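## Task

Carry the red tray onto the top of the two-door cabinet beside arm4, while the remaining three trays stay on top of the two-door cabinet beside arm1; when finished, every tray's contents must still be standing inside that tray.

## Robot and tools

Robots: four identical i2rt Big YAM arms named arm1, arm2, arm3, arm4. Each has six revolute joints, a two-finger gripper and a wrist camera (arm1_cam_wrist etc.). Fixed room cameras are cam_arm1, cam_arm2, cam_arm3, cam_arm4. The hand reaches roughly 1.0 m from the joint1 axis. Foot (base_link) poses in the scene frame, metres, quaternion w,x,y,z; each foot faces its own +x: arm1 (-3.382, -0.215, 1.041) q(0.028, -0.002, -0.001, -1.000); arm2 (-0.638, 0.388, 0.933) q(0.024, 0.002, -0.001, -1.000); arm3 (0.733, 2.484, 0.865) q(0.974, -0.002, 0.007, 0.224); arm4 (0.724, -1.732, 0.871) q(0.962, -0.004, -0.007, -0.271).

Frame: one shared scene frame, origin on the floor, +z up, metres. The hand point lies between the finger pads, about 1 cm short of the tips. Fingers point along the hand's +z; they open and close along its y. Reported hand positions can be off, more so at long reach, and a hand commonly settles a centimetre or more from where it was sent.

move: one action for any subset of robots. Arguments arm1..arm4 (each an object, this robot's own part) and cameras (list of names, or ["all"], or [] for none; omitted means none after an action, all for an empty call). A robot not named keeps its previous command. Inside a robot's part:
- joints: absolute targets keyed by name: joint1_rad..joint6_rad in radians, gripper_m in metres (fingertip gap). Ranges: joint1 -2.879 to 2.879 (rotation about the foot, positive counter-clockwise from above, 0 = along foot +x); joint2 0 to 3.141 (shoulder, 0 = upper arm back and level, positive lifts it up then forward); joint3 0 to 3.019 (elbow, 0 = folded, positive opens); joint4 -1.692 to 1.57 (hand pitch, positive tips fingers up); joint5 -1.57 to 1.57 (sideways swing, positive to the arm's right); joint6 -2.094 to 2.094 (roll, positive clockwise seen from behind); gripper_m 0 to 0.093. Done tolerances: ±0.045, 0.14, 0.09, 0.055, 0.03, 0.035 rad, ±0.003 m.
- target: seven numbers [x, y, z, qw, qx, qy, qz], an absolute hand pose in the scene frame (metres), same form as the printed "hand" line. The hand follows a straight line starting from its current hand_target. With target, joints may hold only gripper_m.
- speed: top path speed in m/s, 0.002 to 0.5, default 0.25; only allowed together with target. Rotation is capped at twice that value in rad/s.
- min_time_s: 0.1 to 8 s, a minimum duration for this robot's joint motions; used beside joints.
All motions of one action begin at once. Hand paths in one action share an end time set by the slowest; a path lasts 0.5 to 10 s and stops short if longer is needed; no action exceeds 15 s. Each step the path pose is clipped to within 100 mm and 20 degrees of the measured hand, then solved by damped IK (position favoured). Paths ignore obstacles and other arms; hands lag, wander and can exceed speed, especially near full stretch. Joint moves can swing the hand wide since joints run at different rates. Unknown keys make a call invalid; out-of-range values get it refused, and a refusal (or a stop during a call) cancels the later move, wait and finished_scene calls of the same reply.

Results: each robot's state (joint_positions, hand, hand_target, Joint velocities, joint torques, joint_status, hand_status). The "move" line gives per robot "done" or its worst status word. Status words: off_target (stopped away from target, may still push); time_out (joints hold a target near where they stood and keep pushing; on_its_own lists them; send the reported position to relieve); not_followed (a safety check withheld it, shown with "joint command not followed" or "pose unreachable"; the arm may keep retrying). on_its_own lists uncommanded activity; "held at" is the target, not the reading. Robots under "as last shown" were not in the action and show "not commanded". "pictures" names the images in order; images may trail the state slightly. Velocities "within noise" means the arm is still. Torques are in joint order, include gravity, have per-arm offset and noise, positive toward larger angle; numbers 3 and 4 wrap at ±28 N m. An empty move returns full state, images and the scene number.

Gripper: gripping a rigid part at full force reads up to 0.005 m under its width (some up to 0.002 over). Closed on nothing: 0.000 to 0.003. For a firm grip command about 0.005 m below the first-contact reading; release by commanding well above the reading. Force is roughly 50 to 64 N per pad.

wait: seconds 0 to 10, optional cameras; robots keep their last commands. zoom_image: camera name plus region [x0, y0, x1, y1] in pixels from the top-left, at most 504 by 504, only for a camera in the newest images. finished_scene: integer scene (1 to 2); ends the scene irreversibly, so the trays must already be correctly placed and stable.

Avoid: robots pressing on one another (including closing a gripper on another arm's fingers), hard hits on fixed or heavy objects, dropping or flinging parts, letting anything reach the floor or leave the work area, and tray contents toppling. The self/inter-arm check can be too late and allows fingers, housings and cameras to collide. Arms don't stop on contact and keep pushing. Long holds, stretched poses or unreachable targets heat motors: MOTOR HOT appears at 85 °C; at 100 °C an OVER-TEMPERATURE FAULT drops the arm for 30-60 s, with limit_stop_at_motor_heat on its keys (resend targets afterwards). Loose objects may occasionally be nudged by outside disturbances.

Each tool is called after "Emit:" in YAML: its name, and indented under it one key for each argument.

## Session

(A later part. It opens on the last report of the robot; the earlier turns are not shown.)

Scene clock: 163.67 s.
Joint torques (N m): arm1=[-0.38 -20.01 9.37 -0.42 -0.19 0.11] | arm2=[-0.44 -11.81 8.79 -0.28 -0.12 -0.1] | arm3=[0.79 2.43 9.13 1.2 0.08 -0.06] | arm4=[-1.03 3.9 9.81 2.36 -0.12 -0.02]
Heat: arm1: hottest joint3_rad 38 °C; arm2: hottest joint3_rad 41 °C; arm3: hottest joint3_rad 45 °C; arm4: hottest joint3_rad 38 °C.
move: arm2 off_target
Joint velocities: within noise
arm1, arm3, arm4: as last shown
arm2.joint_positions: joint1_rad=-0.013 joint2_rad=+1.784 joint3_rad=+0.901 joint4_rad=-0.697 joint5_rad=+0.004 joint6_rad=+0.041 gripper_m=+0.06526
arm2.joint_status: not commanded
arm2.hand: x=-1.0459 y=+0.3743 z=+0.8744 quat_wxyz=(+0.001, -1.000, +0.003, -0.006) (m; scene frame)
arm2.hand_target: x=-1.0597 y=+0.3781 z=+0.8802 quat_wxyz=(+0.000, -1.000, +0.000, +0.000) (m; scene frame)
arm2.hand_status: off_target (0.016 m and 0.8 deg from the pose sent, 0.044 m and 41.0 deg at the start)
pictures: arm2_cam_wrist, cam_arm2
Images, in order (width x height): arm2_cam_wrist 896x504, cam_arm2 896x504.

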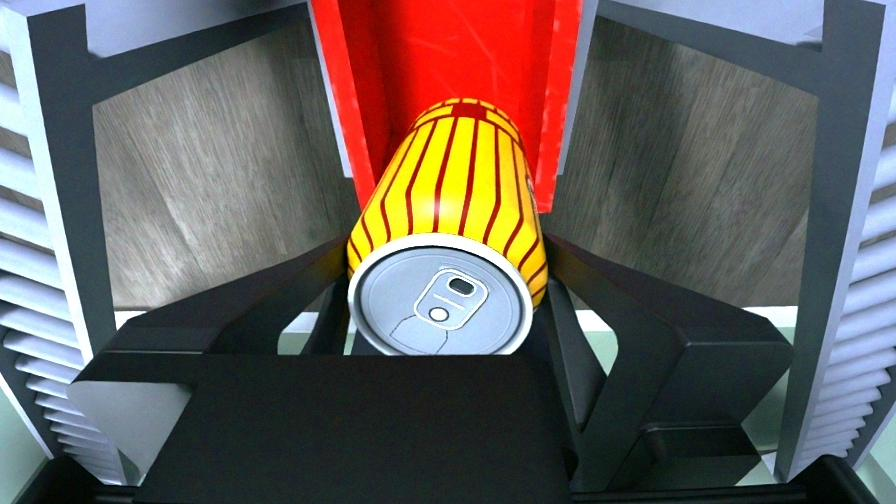

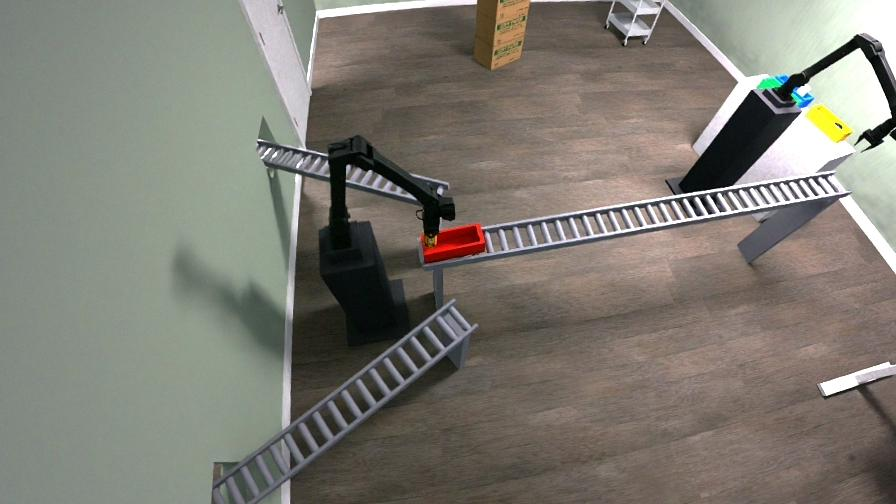

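Emit:
move:
  arm2: {"target":[-1.068,0.379,0.79,0,1,0,0],"speed":0.12}
  cameras: ["arm2_cam_wrist"]

Emit:
move:
  arm2: {"target":[-1.062,0.378,0.735,0,1,0,0],"speed":0.06}
  cameras: ["arm2_cam_wrist","cam_arm2"]

Emit:
zoom_image:
  camera: "cam_arm2"
  region: [370, 140, 520, 280]

Scene clock: 168.90 s.
Joint torques (N m): arm1=[-0.38 -20.01 9.44 -0.43 -0.18 0.11] | arm2=[-0.21 -12.1 3.4 -0.28 -0.16 -0.08] | arm3=[0.91 2.32 9.07 1.18 0.1 -0.06] | arm4=[-0.67 4.19 9.65 2.17 -0.12 -0.04]
Heat: arm1: hottest joint3_rad 38 °C; arm2: hottest joint3_rad 41 °C; arm3: hottest joint3_rad 45 °C; arm4: hottest joint3_rad 38 °C.
move: arm2 off_target
Joint velocities: within noise
arm1.joint_positions: joint1_rad=-1.406 joint2_rad=+1.885 joint3_rad=+1.511 joint4_rad=-1.195 joint5_rad=+0.010 joint6_rad=-1.638 gripper_m=+0.04988
arm1.joint_status: not commanded
arm1.hand: x=-3.5026 y=+0.3317 z=+1.1222 quat_wxyz=(+0.001, -0.990, -0.144, -0.003) (m; scene frame)
arm1.hand_target: x=-3.5093 y=+0.3453 z=+1.1409 quat_wxyz=(+0.021, -0.989, -0.143, +0.000) (m; scene frame)
arm1.hand_status: not commanded
arm2.joint_positions: joint1_rad=-0.018 joint2_rad=+1.991 joint3_rad=+0.962 joint4_rad=-0.477 joint5_rad=+0.004 joint6_rad=+0.036 gripper_m=+0.06527
arm2.joint_status: not commanded
arm2.hand: x=-1.0886 y=+0.3752 z=+0.8050 quat_wxyz=(+0.000, -1.000, +0.003, +0.031) (m; scene frame)
arm2.hand_target: x=-1.0679 y=+0.3787 z=+0.7908 quat_wxyz=(+0.000, -1.000, +0.000, +0.000) (m; scene frame)
arm2.hand_status: off_target (0.026 m and 3.5 deg from the pose sent, 0.087 m and 0.8 deg at the start)
arm3.joint_positions: joint1_rad=-0.423 joint2_rad=+0.637 joint3_rad=+1.333 joint4_rad=-1.526 joint5_rad=+0.222 joint6_rad=+0.654 gripper_m=+0.09396
arm3.joint_status: not commanded
arm3.hand: x=+0.9557 y=+2.4547 z=+1.3375 quat_wxyz=(-0.369, -0.322, -0.872, -0.018) (m; scene frame)
arm3.hand_target: x=+0.9552 y=+2.4547 z=+1.3503 quat_wxyz=(-0.382, -0.321, -0.866, -0.024) (m; scene frame)
arm3.hand_status: not commanded
arm4.joint_positions: joint1_rad=+0.000 joint2_rad=+0.635 joint3_rad=+1.447 joint4_rad=-1.142 joint5_rad=-0.230 joint6_rad=-0.553 gripper_m=+0.09396
arm4.joint_status: not commanded
arm4.hand: x=+0.9513 y=-1.8219 z=+1.4824 quat_wxyz=(-0.545, +0.070, -0.804, +0.228) (m; scene frame)
arm4.hand_target: x=+0.9479 y=-1.8198 z=+1.4930 quat_wxyz=(-0.552, +0.072, -0.797, +0.234) (m; scene frame)
arm4.hand_status: not commanded
pictures: arm2_cam_wrist
Images, in order (width x height): arm2_cam_wrist 896x504.

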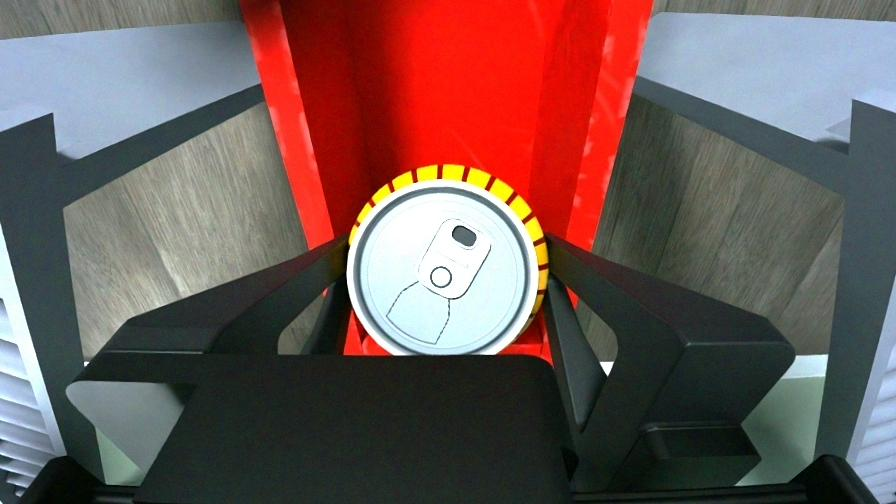

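Scene clock: 170.43 s.
Joint torques (N m): arm1=[-0.26 -19.9 9.46 -0.4 -0.22 0.11] | arm2=[0.09 -7.36 1.77 0.4 -0.31 -0.03] | arm3=[1.32 2.32 9.09 1.2 0.09 -0.07] | arm4=[-0.97 4.07 9.68 2.29 -0.1 -0.04]
Heat: arm1: hottest joint3_rad 38 °C; arm2: hottest joint3_rad 41 °C; arm3: hottest joint3_rad 45 °C; arm4: hottest joint3_rad 38 °C.
move: arm2 off_target
Joint velocities: within noise
arm1, arm3, arm4: as last shown
arm2.joint_positions: joint1_rad=-0.018 joint2_rad=+2.038 joint3_rad=+0.969 joint4_rad=-0.366 joint5_rad=+0.007 joint6_rad=+0.034 gripper_m=+0.06527
arm2.joint_status: not commanded
arm2.hand: x=-1.1075 y=+0.3751 z=+0.7885 quat_wxyz=(+0.000, -0.998, +0.002, +0.066) (m; scene frame)
arm2.hand_target: x=-1.0589 y=+0.3777 z=+0.7428 quat_wxyz=(+0.000, -1.000, +0.000, +0.000) (m; scene frame)
arm2.hand_status: off_target (0.070 m and 7.6 deg from the pose sent, 0.075 m and 3.5 deg at the start)
pictures: arm2_cam_wrist, cam_arm2
Images, in order (width x height): arm2_cam_wrist 896x504, cam_arm2 896x504.

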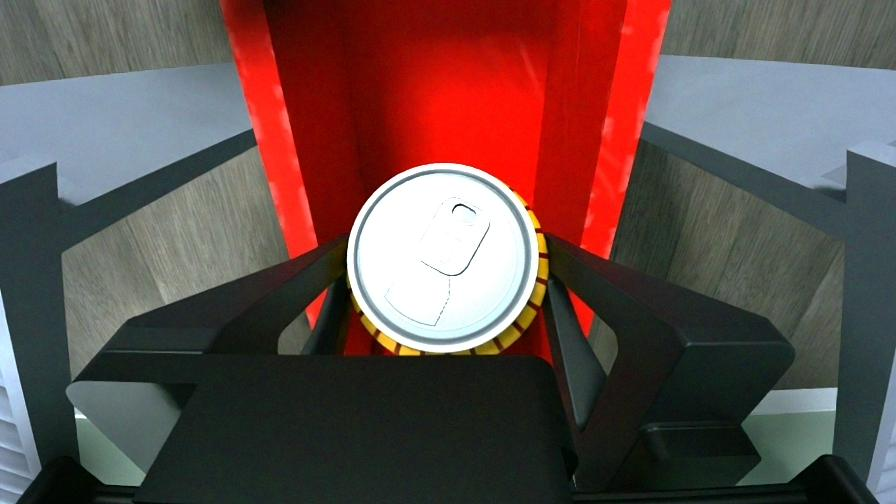

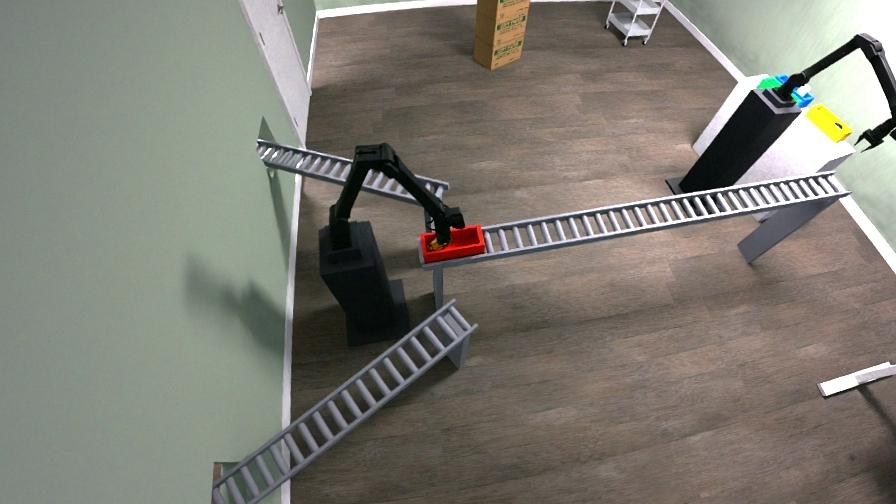

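Scaled by 3.360 from the camera's 896x504 image, which has a finer 1280x720 frame.

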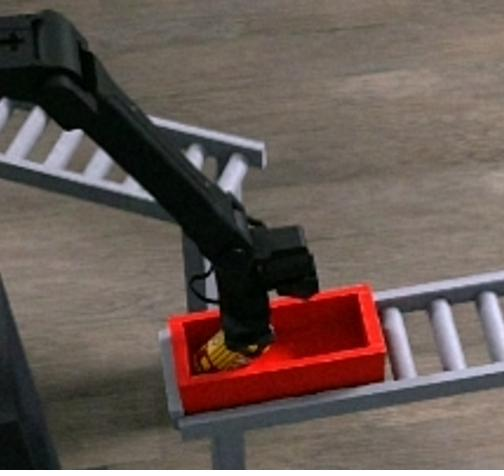

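Emit:
move:
  arm2: {"target":[-1.10,0.376,0.89,0,1,0,0],"speed":0.12}

Emit:
move:
  arm2: {"target":[-1.115,0.376,0.82,0,1,0,0],"speed":0.1}
  cameras: ["arm2_cam_wrist","cam_arm2"]

Emit:
zoom_image:
  camera: "cam_arm2"
  region: [370, 140, 520, 280]

Scene clock: 176.30 s.
Joint torques (N m): arm1=[-0.5 -20.13 9.44 -0.43 -0.21 0.11] | arm2=[0.38 -15.44 9.58 -0.24 -0.13 -0.01] | arm3=[1.08 2.67 9.14 1.21 0.07 -0.07] | arm4=[-0.5 4.13 9.84 2.39 -0.15 -0.01]
Heat: arm1: hottest joint3_rad 39 °C; arm2: hottest joint3_rad 41 °C; arm3: hottest joint3_rad 45 °C; arm4: hottest joint3_rad 38 °C.
move: arm2 off_target
Joint velocities: within noise
arm1, arm3, arm4: as last shown
arm2.joint_positions: joint1_rad=-0.018 joint2_rad=+1.871 joint3_rad=+1.022 joint4_rad=-0.770 joint5_rad=+0.005 joint6_rad=+0.034 gripper_m=+0.06527
arm2.joint_status: not commanded
arm2.hand: x=-1.0764 y=+0.3758 z=+0.8689 quat_wxyz=(+0.002, -1.000, +0.002, -0.026) (m; scene frame)
arm2.hand_target: x=-1.0990 y=+0.3760 z=+0.8902 quat_wxyz=(+0.000, -1.000, +0.000, +0.000) (m; scene frame)
arm2.hand_status: off_target (0.032 m and 3.0 deg from the pose sent, 0.102 m and 7.6 deg at the start)
pictures: none

Scene clock: 177.63 s.
Joint torques (N m): arm1=[-0.38 -20.07 9.47 -0.38 -0.19 0.11] | arm2=[0.15 -14.74 8.21 0.57 -0.12 -0.04] | arm3=[1.14 2.49 9.1 1.17 0.09 -0.05] | arm4=[-0.73 3.66 9.62 2.37 -0.12 -0.01]
Heat: arm1: hottest joint3_rad 39 °C; arm2: hottest joint3_rad 41 °C; arm3: hottest joint3_rad 45 °C; arm4: hottest joint3_rad 38 °C.
move: arm2 off_target
Joint velocities: within noise
arm1, arm3, arm4: as last shown
arm2.joint_positions: joint1_rad=-0.018 joint2_rad=+2.016 joint3_rad=+1.056 joint4_rad=-0.650 joint5_rad=+0.005 joint6_rad=+0.034 gripper_m=+0.06527
arm2.joint_status: not commanded
arm2.hand: x=-1.0928 y=+0.3751 z=+0.8132 quat_wxyz=(+0.002, -1.000, +0.002, -0.021) (m; scene frame)
arm2.hand_target: x=-1.1145 y=+0.3760 z=+0.8207 quat_wxyz=(+0.000, -1.000, +0.000, +0.000) (m; scene frame)
arm2.hand_status: off_target (0.023 m and 2.5 deg from the pose sent, 0.062 m and 3.0 deg at the start)
pictures: arm2_cam_wrist, cam_arm2
Images, in order (width x height): arm2_cam_wrist 896x504, cam_arm2 896x504.

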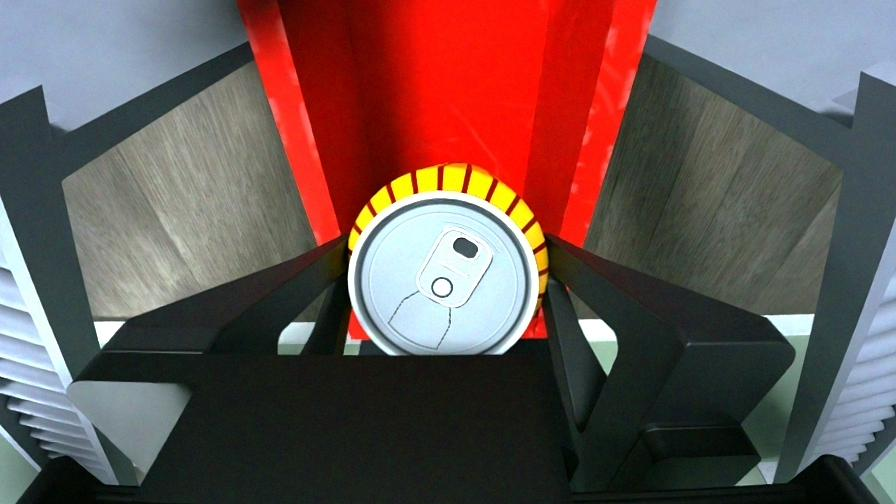

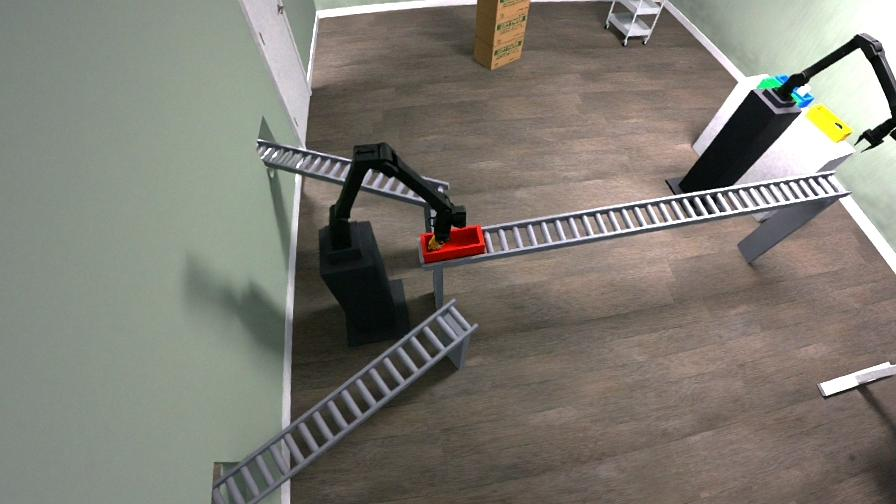

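Scaled by 3.360 from the camera's 896x504 image, which has a finer 1280x720 frame.

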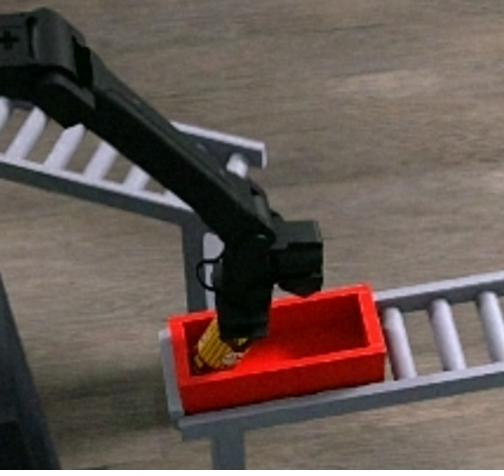

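Emit:
move:
  arm2: {"target":[-1.10,0.377,0.90,0,0.97,0,0.24],"speed":0.15}
  cameras: ["arm2_cam_wrist","cam_arm2"]

Emit:
zoom_image:
  camera: "cam_arm2"
  region: [370, 140, 520, 280]

Scene clock: 189.13 s.
Joint torques (N m): arm1=[-0.21 -19.9 9.51 -0.36 -0.2 0.13] | arm2=[-0.09 -16.38 9.63 -1.69 -0.18 -0.09] | arm3=[1.14 2.32 9.14 1.21 0.08 -0.06] | arm4=[-0.62 3.84 9.8 2.29 -0.15 -0.04]
Heat: arm1: hottest joint3_rad 39 °C; arm2: hottest joint3_rad 40 °C; arm3: hottest joint3_rad 45 °C; arm4: hottest joint3_rad 38 °C.
move: arm2 off_target
Joint velocities: within noise
arm1, arm3, arm4: as last shown
arm2.joint_positions: joint1_rad=-0.018 joint2_rad=+2.100 joint3_rad=+1.413 joint4_rad=-1.367 joint5_rad=-0.005 joint6_rad=+0.034 gripper_m=+0.06527
arm2.joint_status: not commanded
arm2.hand: x=-1.0895 y=+0.3738 z=+0.8927 quat_wxyz=(+0.004, -0.971, +0.002, -0.240) (m; scene frame)
arm2.hand_target: x=-1.0997 y=+0.3770 z=+0.9000 quat_wxyz=(+0.000, -0.971, +0.000, -0.240) (m; scene frame)
arm2.hand_status: off_target (0.013 m and 0.5 deg from the pose sent, 0.087 m and 25.3 deg at the start)
pictures: arm2_cam_wrist, cam_arm2
Images, in order (width x height): arm2_cam_wrist 896x504, cam_arm2 896x504.

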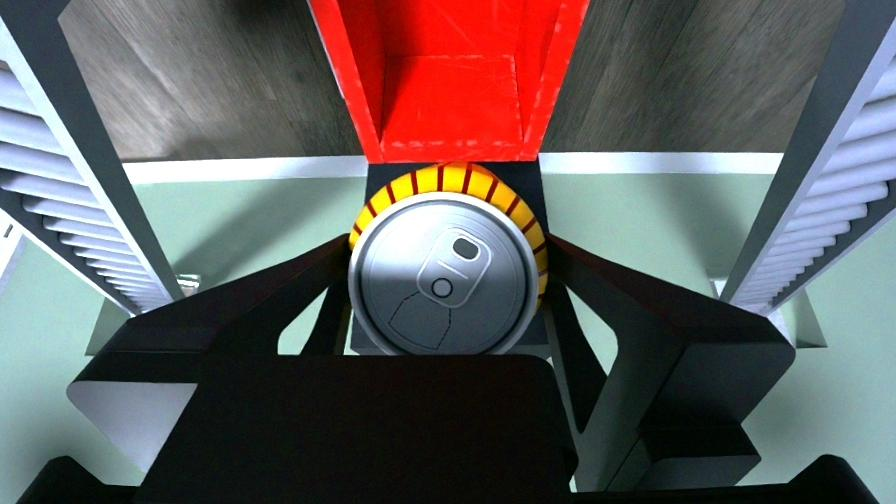

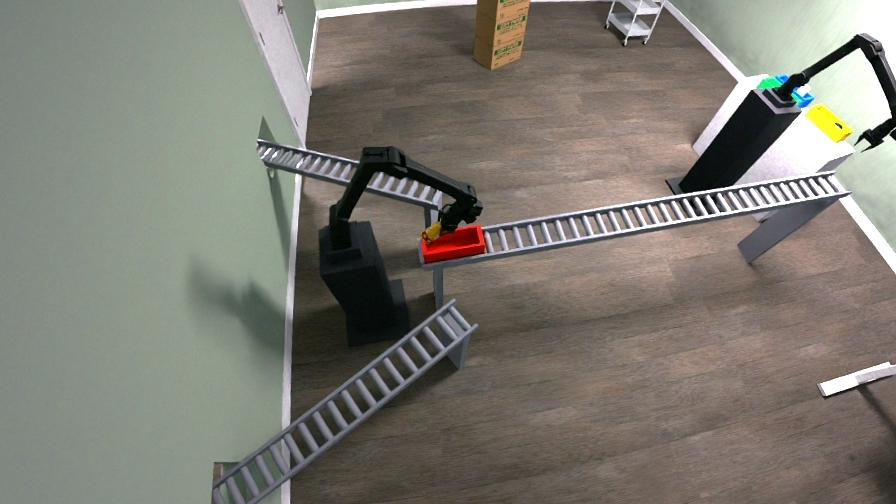

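Scaled by 3.360 from the camera's 896x504 image, which has a finer 1280x720 frame.

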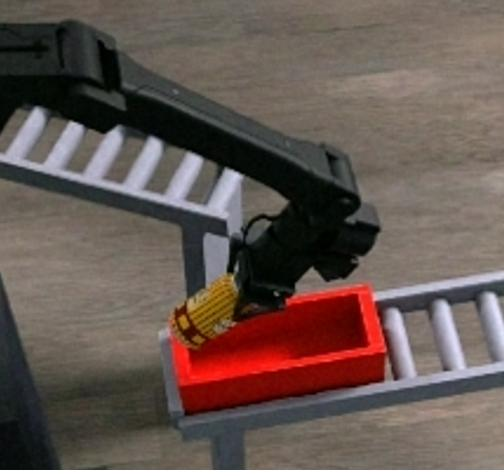

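Emit:
move:
  arm2: {"target":[-1.075,0.379,0.90,0,0.971,0,-0.24],"speed":0.25}
  cameras: ["arm2_cam_wrist","cam_arm2"]

Emit:
zoom_image:
  camera: "cam_arm2"
  region: [370, 140, 520, 280]

Scene clock: 195.63 s.
Joint torques (N m): arm1=[-0.5 -19.96 9.46 -0.38 -0.21 0.12] | arm2=[0.32 -11.99 6.23 2.06 0.04 -0.06] | arm3=[1.2 2.37 9.1 1.17 0.08 -0.07] | arm4=[-0.67 3.55 9.72 2.33 -0.17 -0.06]
Heat: arm1: hottest joint3_rad 39 °C; arm2: hottest joint3_rad 41 °C; arm3: hottest joint3_rad 45 °C; arm4: hottest joint3_rad 38 °C.
move: arm2 off_target
Joint velocities: within noise
arm1, arm3, arm4: as last shown
arm2.joint_positions: joint1_rad=-0.018 joint2_rad=+1.644 joint3_rad=+0.632 joint4_rad=-0.129 joint5_rad=+0.013 joint6_rad=+0.034 gripper_m=+0.06527
arm2.joint_status: not commanded
arm2.hand: x=-1.0605 y=+0.3778 z=+0.8848 quat_wxyz=(-0.002, -0.977, +0.004, +0.211) (m; scene frame)
arm2.hand_target: x=-1.0747 y=+0.3789 z=+0.9002 quat_wxyz=(+0.000, -0.971, +0.000, +0.240) (m; scene frame)
arm2.hand_status: off_target (0.021 m and 3.4 deg from the pose sent, 0.017 m and 55.6 deg at the start)
pictures: arm2_cam_wrist, cam_arm2
Images, in order (width x height): arm2_cam_wrist 896x504, cam_arm2 896x504.

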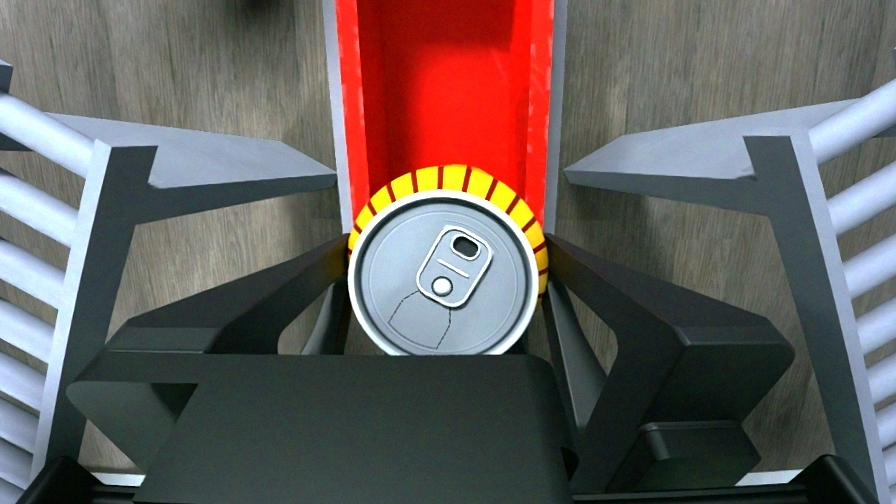

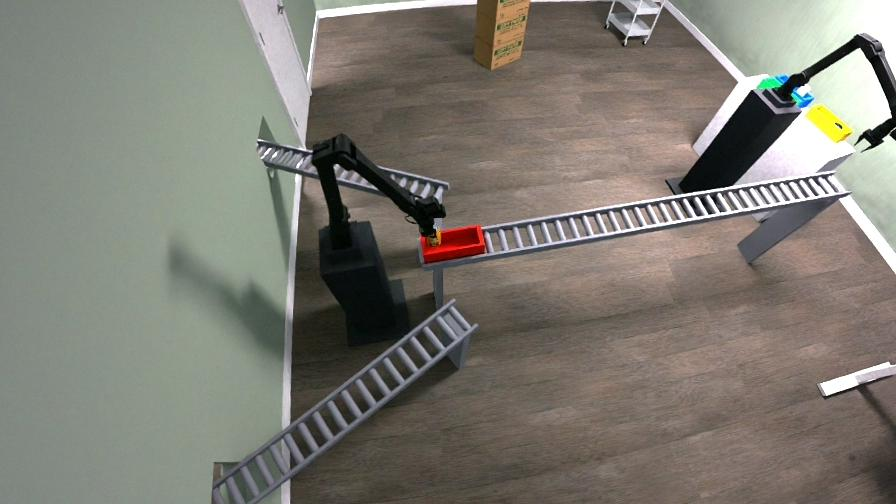

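Scaled by 3.360 from the camera's 896x504 image, which has a finer 1280x720 frame.

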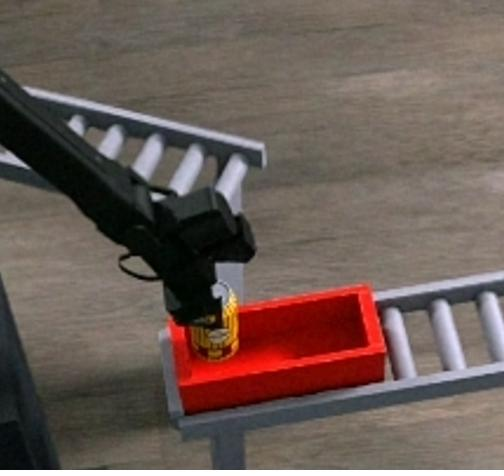

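Emit:
move:
  arm2: {"target":[-1.085,0.379,0.80,0,0.971,0,-0.24],"speed":0.12}

Emit:
move:
  arm2: {"target":[-1.085,0.379,0.755,0,0.971,0,-0.24],"speed":0.06}
  cameras: ["arm2_cam_wrist","cam_arm2"]

Emit:
zoom_image:
  camera: "cam_arm2"
  region: [370, 140, 520, 280]

Scene clock: 200.13 s.
Joint torques (N m): arm1=[-0.26 -20.07 9.48 -0.42 -0.2 0.1] | arm2=[0.21 -10.23 4.97 1.91 0.02 -0.07] | arm3=[1.14 2.61 9.14 1.17 0.09 -0.06] | arm4=[0.09 3.49 9.76 2.4 -0.13 -0.04]
Heat: arm1: hottest joint3_rad 39 °C; arm2: hottest joint3_rad 41 °C; arm3: hottest joint3_rad 45 °C; arm4: hottest joint3_rad 38 °C.
move: arm2 off_target
Joint velocities: within noise
arm1, arm3, arm4: as last shown
arm2.joint_positions: joint1_rad=-0.018 joint2_rad=+1.941 joint3_rad=+0.639 joint4_rad=+0.191 joint5_rad=+0.013 joint6_rad=+0.034 gripper_m=+0.06527
arm2.joint_status: not commanded
arm2.hand: x=-1.0708 y=+0.3772 z=+0.7995 quat_wxyz=(-0.002, -0.974, +0.004, +0.226) (m; scene frame)
arm2.hand_target: x=-1.0846 y=+0.3789 z=+0.8004 quat_wxyz=(+0.000, -0.971, +0.000, +0.240) (m; scene frame)
arm2.hand_status: off_target (0.014 m and 1.7 deg from the pose sent, 0.088 m and 3.4 deg at the start)
pictures: none

Scene clock: 201.47 s.
Joint torques (N m): arm1=[-0.32 -20.07 9.48 -0.43 -0.21 0.11] | arm2=[0.26 -5.95 2.13 0.7 -0.13 -0.07] | arm3=[0.97 2.55 9.13 1.26 0.08 -0.04] | arm4=[-0.73 3.6 9.68 2.37 -0.14 -0.01]
Heat: arm1: hottest joint3_rad 39 °C; arm2: hottest joint3_rad 40 °C; arm3: hottest joint3_rad 45 °C; arm4: hottest joint3_rad 38 °C.
move: arm2 off_target
Joint velocities: within noise
arm1, arm3, arm4: as last shown
arm2.joint_positions: joint1_rad=-0.019 joint2_rad=+2.006 joint3_rad=+0.687 joint4_rad=+0.348 joint5_rad=+0.015 joint6_rad=+0.034 gripper_m=+0.06527
arm2.joint_status: not commanded
arm2.hand: x=-1.1155 y=+0.3764 z=+0.8014 quat_wxyz=(-0.004, -0.956, +0.005, +0.294) (m; scene frame)
arm2.hand_target: x=-1.0820 y=+0.3789 z=+0.7602 quat_wxyz=(-0.001, -0.971, +0.000, +0.240) (m; scene frame)
arm2.hand_status: off_target (0.056 m and 6.4 deg from the pose sent, 0.047 m and 1.7 deg at the start)
pictures: arm2_cam_wrist, cam_arm2
Images, in order (width x height): arm2_cam_wrist 896x504, cam_arm2 896x504.

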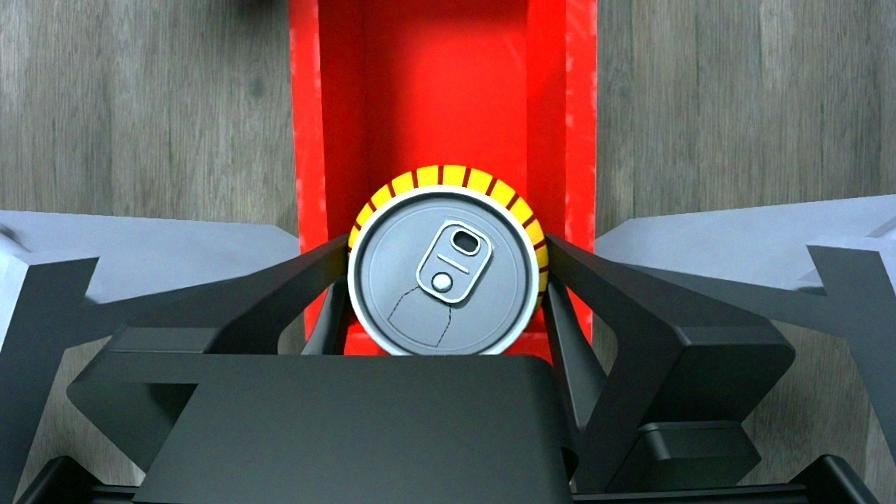

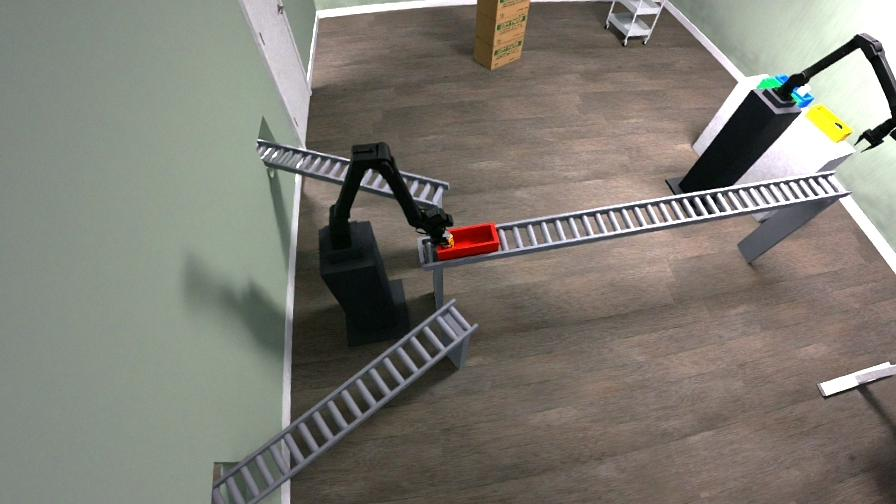

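Scaled by 3.360 from the camera's 896x504 image, which has a finer 1280x720 frame.

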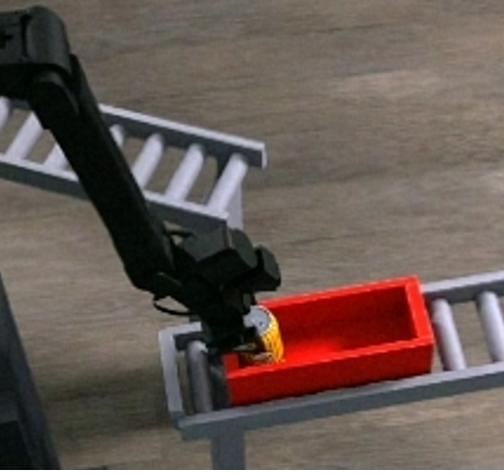

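Emit:
move:
  arm2: {"target":[-1.09,0.379,0.835,0,0.971,0,-0.24],"speed":0.08}
  cameras: ["arm2_cam_wrist","cam_arm2"]

Emit:
zoom_image:
  camera: "cam_arm2"
  region: [400, 190, 520, 280]

Scene clock: 213.07 s.
Joint torques (N m): arm1=[-0.21 -20.13 9.42 -0.35 -0.2 0.11] | arm2=[0.26 -13.1 4.78 0.96 -0.07 -0.07] | arm3=[1.26 2.26 9.14 1.17 0.08 -0.05] | arm4=[-0.62 3.9 9.63 2.5 -0.12 -0.03]
Heat: arm1: hottest joint3_rad 40 °C; arm2: hottest joint3_rad 40 °C; arm3: hottest joint3_rad 45 °C; arm4: hottest joint3_rad 38 °C.
move: arm2 off_target
Joint velocities: within noise
arm1.joint_positions: joint1_rad=-1.406 joint2_rad=+1.885 joint3_rad=+1.511 joint4_rad=-1.195 joint5_rad=+0.010 joint6_rad=-1.638 gripper_m=+0.04988
arm1.joint_status: not commanded
arm1.hand: x=-3.5026 y=+0.3317 z=+1.1222 quat_wxyz=(+0.001, -0.990, -0.144, -0.003) (m; scene frame)
arm1.hand_target: x=-3.5093 y=+0.3453 z=+1.1409 quat_wxyz=(+0.021, -0.989, -0.143, +0.000) (m; scene frame)
arm1.hand_status: not commanded
arm2.joint_positions: joint1_rad=-0.019 joint2_rad=+1.871 joint3_rad=+0.657 joint4_rad=+0.102 joint5_rad=+0.015 joint6_rad=+0.034 gripper_m=+0.06527
arm2.joint_status: not commanded
arm2.hand: x=-1.0792 y=+0.3775 z=+0.8229 quat_wxyz=(-0.001, -0.974, +0.004, +0.226) (m; scene frame)
arm2.hand_target: x=-1.0899 y=+0.3790 z=+0.8350 quat_wxyz=(+0.000, -0.971, +0.000, +0.240) (m; scene frame)
arm2.hand_status: off_target (0.016 m and 1.8 deg from the pose sent, 0.042 m and 6.4 deg at the start)
arm3.joint_positions: joint1_rad=-0.423 joint2_rad=+0.637 joint3_rad=+1.333 joint4_rad=-1.526 joint5_rad=+0.222 joint6_rad=+0.654 gripper_m=+0.09396
arm3.joint_status: not commanded
arm3.hand: x=+0.9557 y=+2.4547 z=+1.3375 quat_wxyz=(-0.369, -0.322, -0.872, -0.018) (m; scene frame)
arm3.hand_target: x=+0.9552 y=+2.4547 z=+1.3503 quat_wxyz=(-0.382, -0.321, -0.866, -0.024) (m; scene frame)
arm3.hand_status: not commanded
arm4.joint_positions: joint1_rad=+0.000 joint2_rad=+0.635 joint3_rad=+1.447 joint4_rad=-1.142 joint5_rad=-0.230 joint6_rad=-0.553 gripper_m=+0.09396
arm4.joint_status: not commanded
arm4.hand: x=+0.9513 y=-1.8219 z=+1.4824 quat_wxyz=(-0.545, +0.070, -0.804, +0.228) (m; scene frame)
arm4.hand_target: x=+0.9479 y=-1.8198 z=+1.4930 quat_wxyz=(-0.552, +0.072, -0.797, +0.234) (m; scene frame)
arm4.hand_status: not commanded
pictures: arm2_cam_wrist, cam_arm2
Images, in order (width x height): arm2_cam_wrist 896x504, cam_arm2 896x504.

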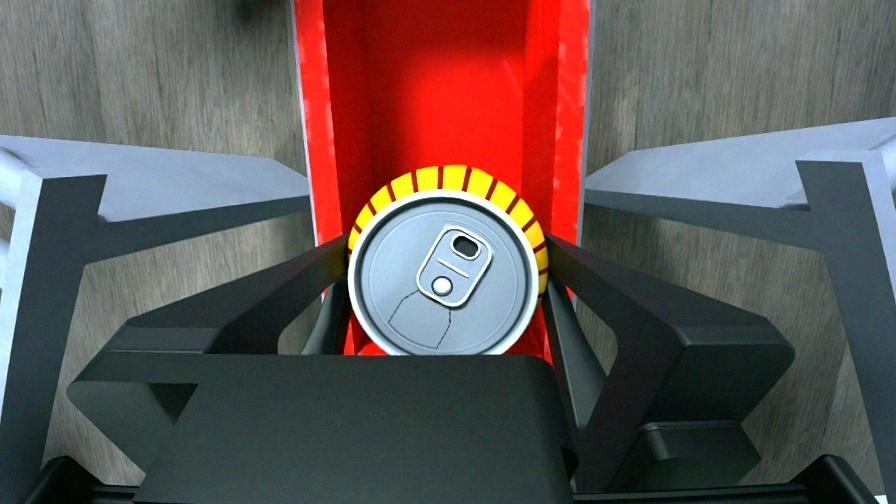

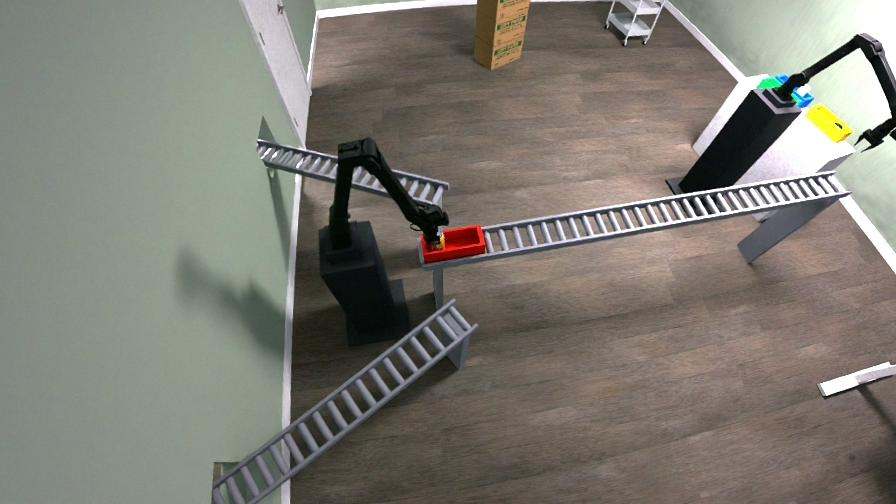

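Scaled by 4.200 from the camera's 896x504 image, which has a finer 1280x720 frame.

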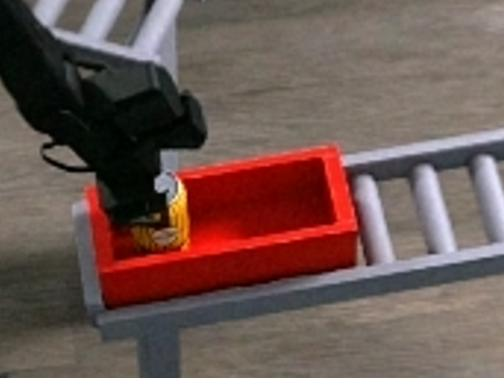

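Emit:
move:
  arm2: {"target":[-1.082,0.379,0.80,0,0.971,0,-0.235],"speed":0.06}
  cameras: ["cam_arm2"]

Emit:
zoom_image:
  camera: "cam_arm2"
  region: [400, 190, 520, 280]

Scene clock: 217.00 s.
Joint torques (N m): arm1=[-0.15 -20.07 9.46 -0.4 -0.2 0.11] | arm2=[0.38 -11.16 3.6 2 -0.1 -0.06] | arm3=[1.03 2.55 9.1 1.16 0.08 -0.05] | arm4=[-1.55 3.37 9.96 2.44 -0.13 -0.03]
Heat: arm1: hottest joint3_rad 40 °C; arm2: hottest joint3_rad 39 °C; arm3: hottest joint3_rad 45 °C; arm4: hottest joint3_rad 38 °C.
move: arm2 done
Joint velocities: within noise
arm1, arm3, arm4: as last shown
arm2.joint_positions: joint1_rad=-0.019 joint2_rad=+1.942 joint3_rad=+0.654 joint4_rad=+0.176 joint5_rad=+0.015 joint6_rad=+0.034 gripper_m=+0.06527
arm2.joint_status: not commanded
arm2.hand: x=-1.0760 y=+0.3776 z=+0.8005 quat_wxyz=(-0.001, -0.974, +0.004, +0.225) (m; scene frame)
arm2.hand_target: x=-1.0820 y=+0.3790 z=+0.8002 quat_wxyz=(+0.000, -0.972, +0.000, +0.235) (m; scene frame)
arm2.hand_status: done (0.006 m and 1.3 deg from the pose sent, 0.023 m and 1.2 deg at the start)
pictures: cam_arm2
Images, in order (width x height): cam_arm2 896x504.

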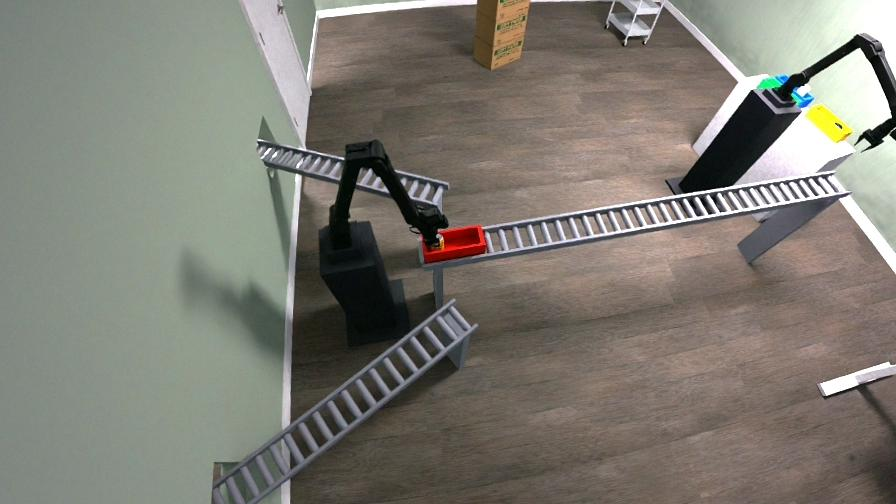

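Scaled by 4.200 from the camera's 896x504 image, which has a finer 1280x720 frame.

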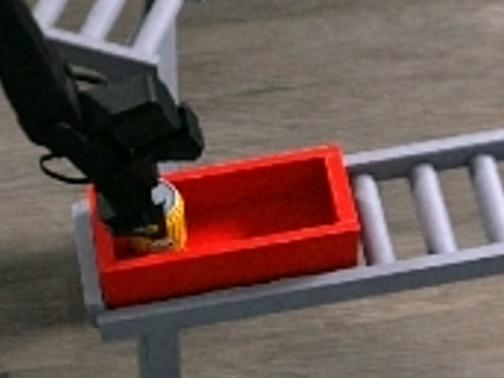

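Emit:
move:
  arm2: {"target":[-1.08,0.379,0.78,0,0.971,0,-0.235],"speed":0.04}
  cameras: ["cam_arm2","arm2_cam_wrist"]

Emit:
zoom_image:
  camera: "cam_arm2"
  region: [400, 190, 520, 280]

Scene clock: 222.70 s.
Joint torques (N m): arm1=[-0.44 -20.13 9.44 -0.32 -0.19 0.09] | arm2=[0.26 -7.94 3.58 1.25 -0.11 -0.06] | arm3=[1.14 2.32 9.11 1.21 0.09 -0.06] | arm4=[-0.97 3.37 9.66 2.3 -0.15 -0.04]
Heat: arm1: hottest joint3_rad 40 °C; arm2: hottest joint3_rad 39 °C; arm3: hottest joint3_rad 45 °C; arm4: hottest joint3_rad 38 °C.
move: arm2 off_target
Joint velocities: within noise
arm1, arm3, arm4: as last shown
arm2.joint_positions: joint1_rad=-0.019 joint2_rad=+1.966 joint3_rad=+0.654 joint4_rad=+0.258 joint5_rad=+0.015 joint6_rad=+0.034 gripper_m=+0.06527
arm2.joint_status: not commanded
arm2.hand: x=-1.0879 y=+0.3772 z=+0.8000 quat_wxyz=(-0.002, -0.967, +0.004, +0.254) (m; scene frame)
arm2.hand_target: x=-1.0792 y=+0.3789 z=+0.7810 quat_wxyz=(+0.000, -0.972, +0.000, +0.235) (m; scene frame)
arm2.hand_status: off_target (0.022 m and 2.3 deg from the pose sent, 0.021 m and 1.3 deg at the start)
pictures: arm2_cam_wrist, cam_arm2
Images, in order (width x height): arm2_cam_wrist 896x504, cam_arm2 896x504.

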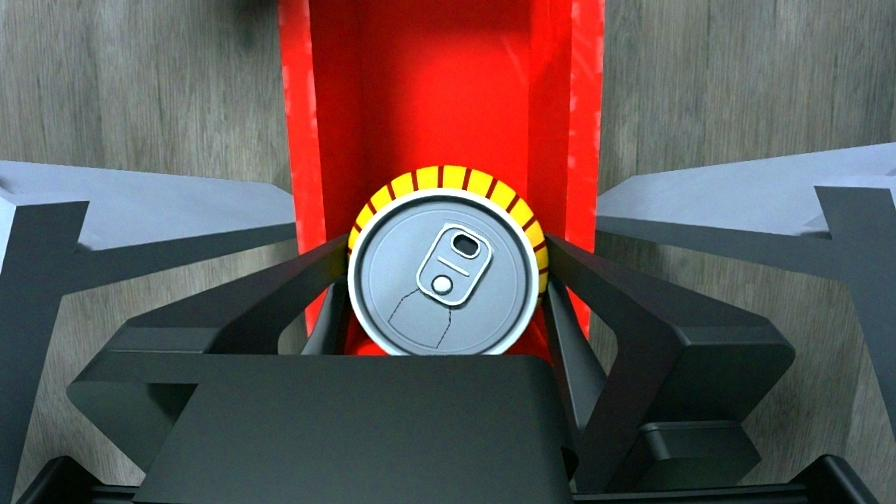

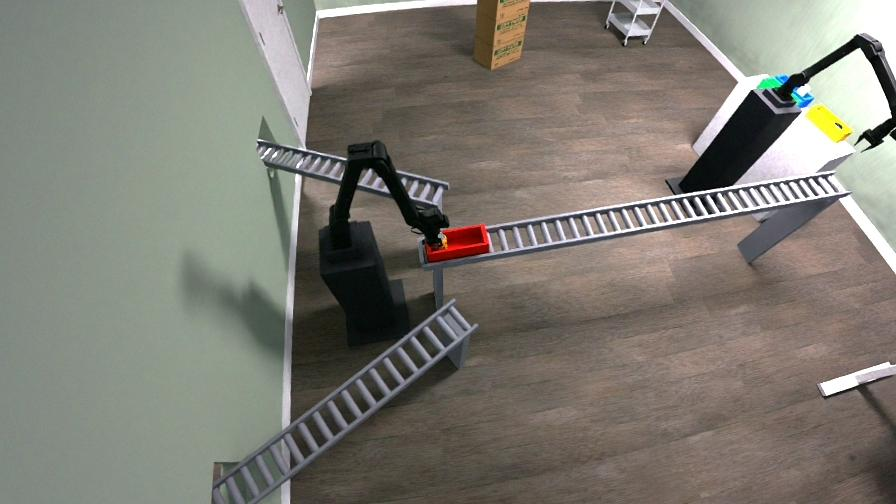

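Scaled by 4.200 from the camera's 896x504 image, which has a finer 1280x720 frame.

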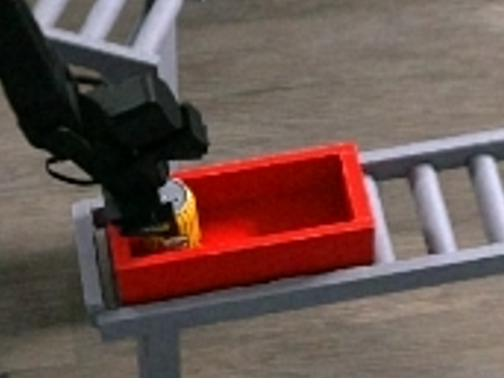

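Emit:
move:
  arm2: {"target":[-1.085,0.379,0.814,0,0.971,0,-0.235],"speed":0.05}

Emit:
move:
  arm2: {"target":[-1.078,0.379,0.801,0,0.971,0,-0.238],"speed":0.04}

Emit:
move:
  arm2: {"joints":{"gripper_m":0.082},"min_time_s":1}
  cameras: ["cam_arm2","arm2_cam_wrist"]

Emit:
zoom_image:
  camera: "cam_arm2"
  region: [400, 190, 520, 280]

Scene clock: 226.73 s.
Joint torques (N m): arm1=[-0.44 -20.07 9.44 -0.36 -0.21 0.11] | arm2=[0.32 -13.8 3.95 0.96 -0.08 -0.06] | arm3=[0.91 2.32 9.16 1.21 0.07 -0.06] | arm4=[-0.85 3.31 9.63 2.35 -0.13 -0.01]
Heat: arm1: hottest joint3_rad 40 °C; arm2: hottest joint3_rad 39 °C; arm3: hottest joint3_rad 45 °C; arm4: hottest joint3_rad 38 °C.
move: arm2 off_target
Joint velocities: within noise
arm1, arm3, arm4: as last shown
arm2.joint_positions: joint1_rad=-0.019 joint2_rad=+1.938 joint3_rad=+0.654 joint4_rad=+0.159 joint5_rad=+0.015 joint6_rad=+0.034 gripper_m=+0.06527
arm2.joint_status: not commanded
arm2.hand: x=-1.0735 y=+0.3776 z=+0.8006 quat_wxyz=(-0.001, -0.976, +0.004, +0.220) (m; scene frame)
arm2.hand_target: x=-1.0850 y=+0.3790 z=+0.8139 quat_wxyz=(+0.000, -0.972, +0.000, +0.235) (m; scene frame)
arm2.hand_status: off_target (0.018 m and 1.9 deg from the pose sent, 0.014 m and 2.3 deg at the start)
pictures: none

Scene clock: 227.77 s.
Joint torques (N m): arm1=[-0.32 -20.25 9.48 -0.42 -0.2 0.11] | arm2=[0.21 -10.93 3.37 2.14 -0.07 -0.07] | arm3=[0.85 2.49 9.13 1.13 0.09 -0.05] | arm4=[-1.03 3.9 9.59 2.18 -0.16 -0.03]
Heat: arm1: hottest joint3_rad 40 °C; arm2: hottest joint3_rad 39 °C; arm3: hottest joint3_rad 46 °C; arm4: hottest joint3_rad 38 °C.
move: arm2 done
Joint velocities: within noise
arm1, arm3, arm4: as last shown
arm2.joint_positions: joint1_rad=-0.019 joint2_rad=+1.940 joint3_rad=+0.640 joint4_rad=+0.188 joint5_rad=+0.015 joint6_rad=+0.034 gripper_m=+0.06527
arm2.joint_status: not commanded
arm2.hand: x=-1.0716 y=+0.3777 z=+0.8001 quat_wxyz=(-0.001, -0.974, +0.004, +0.226) (m; scene frame)
arm2.hand_target: x=-1.0779 y=+0.3790 z=+0.8012 quat_wxyz=(+0.000, -0.971, +0.000, +0.238) (m; scene frame)
arm2.hand_status: done (0.007 m and 1.5 deg from the pose sent, 0.005 m and 2.2 deg at the start)
pictures: none

Scene clock: 228.37 s.
Joint torques (N m): arm1=[-0.5 -19.72 9.37 -0.43 -0.2 0.11] | arm2=[0.26 -11.16 3.32 1.77 -0.12 -0.07] | arm3=[1.08 2.32 9.14 1.18 0.09 -0.06] | arm4=[-0.79 3.78 9.84 2.26 -0.1 0]
Heat: arm1: hottest joint3_rad 40 °C; arm2: hottest joint3_rad 39 °C; arm3: hottest joint3_rad 46 °C; arm4: hottest joint3_rad 38 °C.
move: arm2 done
Joint velocities: within noise
arm1, arm3, arm4: as last shown
arm2.joint_positions: joint1_rad=-0.019 joint2_rad=+1.940 joint3_rad=+0.640 joint4_rad=+0.198 joint5_rad=+0.017 joint6_rad=+0.034 gripper_m=+0.08189
arm2.joint_status: all done
arm2.hand: x=-1.0737 y=+0.3779 z=+0.8010 quat_wxyz=(-0.001, -0.973, +0.004, +0.231) (m; scene frame)
arm2.hand_target: x=-1.0778 y=+0.3789 z=+0.8010 quat_wxyz=(+0.000, -0.971, +0.000, +0.238) (m; scene frame)
arm2.hand_status: not commanded
pictures: arm2_cam_wrist, cam_arm2
Images, in order (width x height): arm2_cam_wrist 896x504, cam_arm2 896x504.

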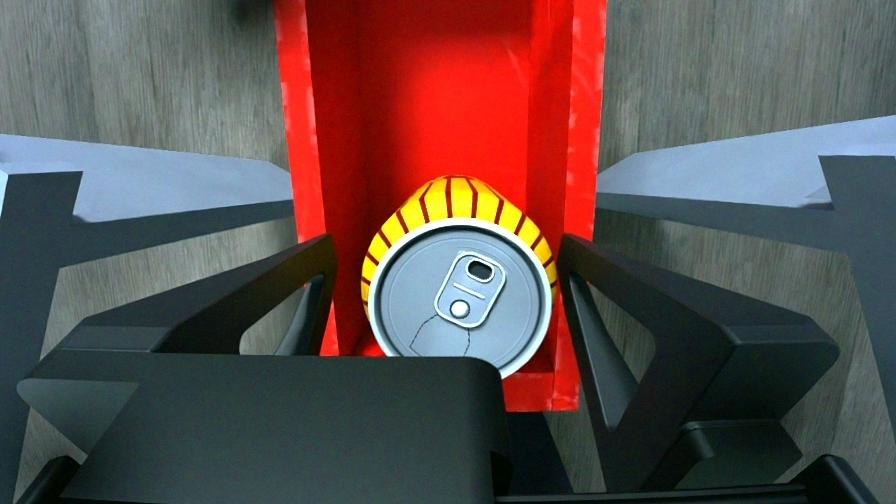

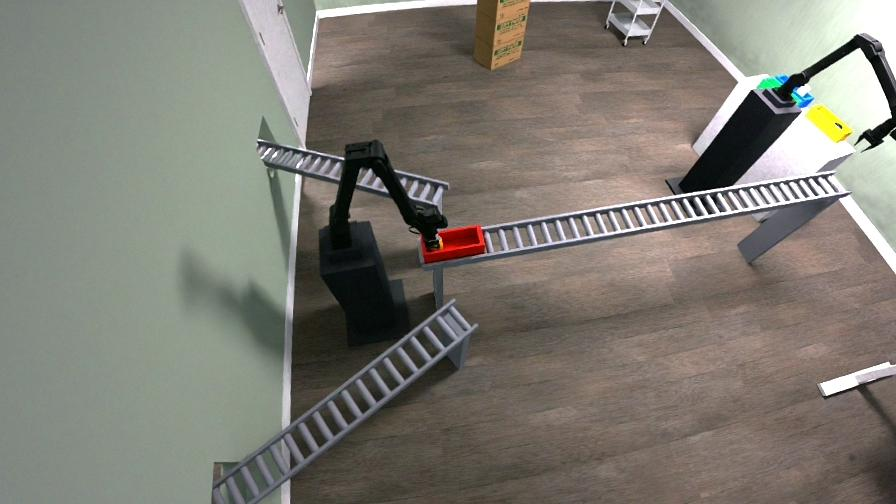

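Scaled by 4.200 from the camera's 896x504 image, which has a finer 1280x720 frame.

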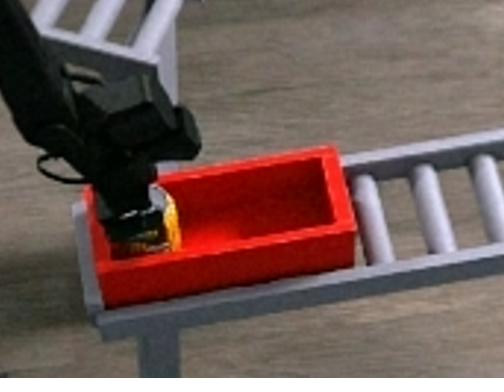

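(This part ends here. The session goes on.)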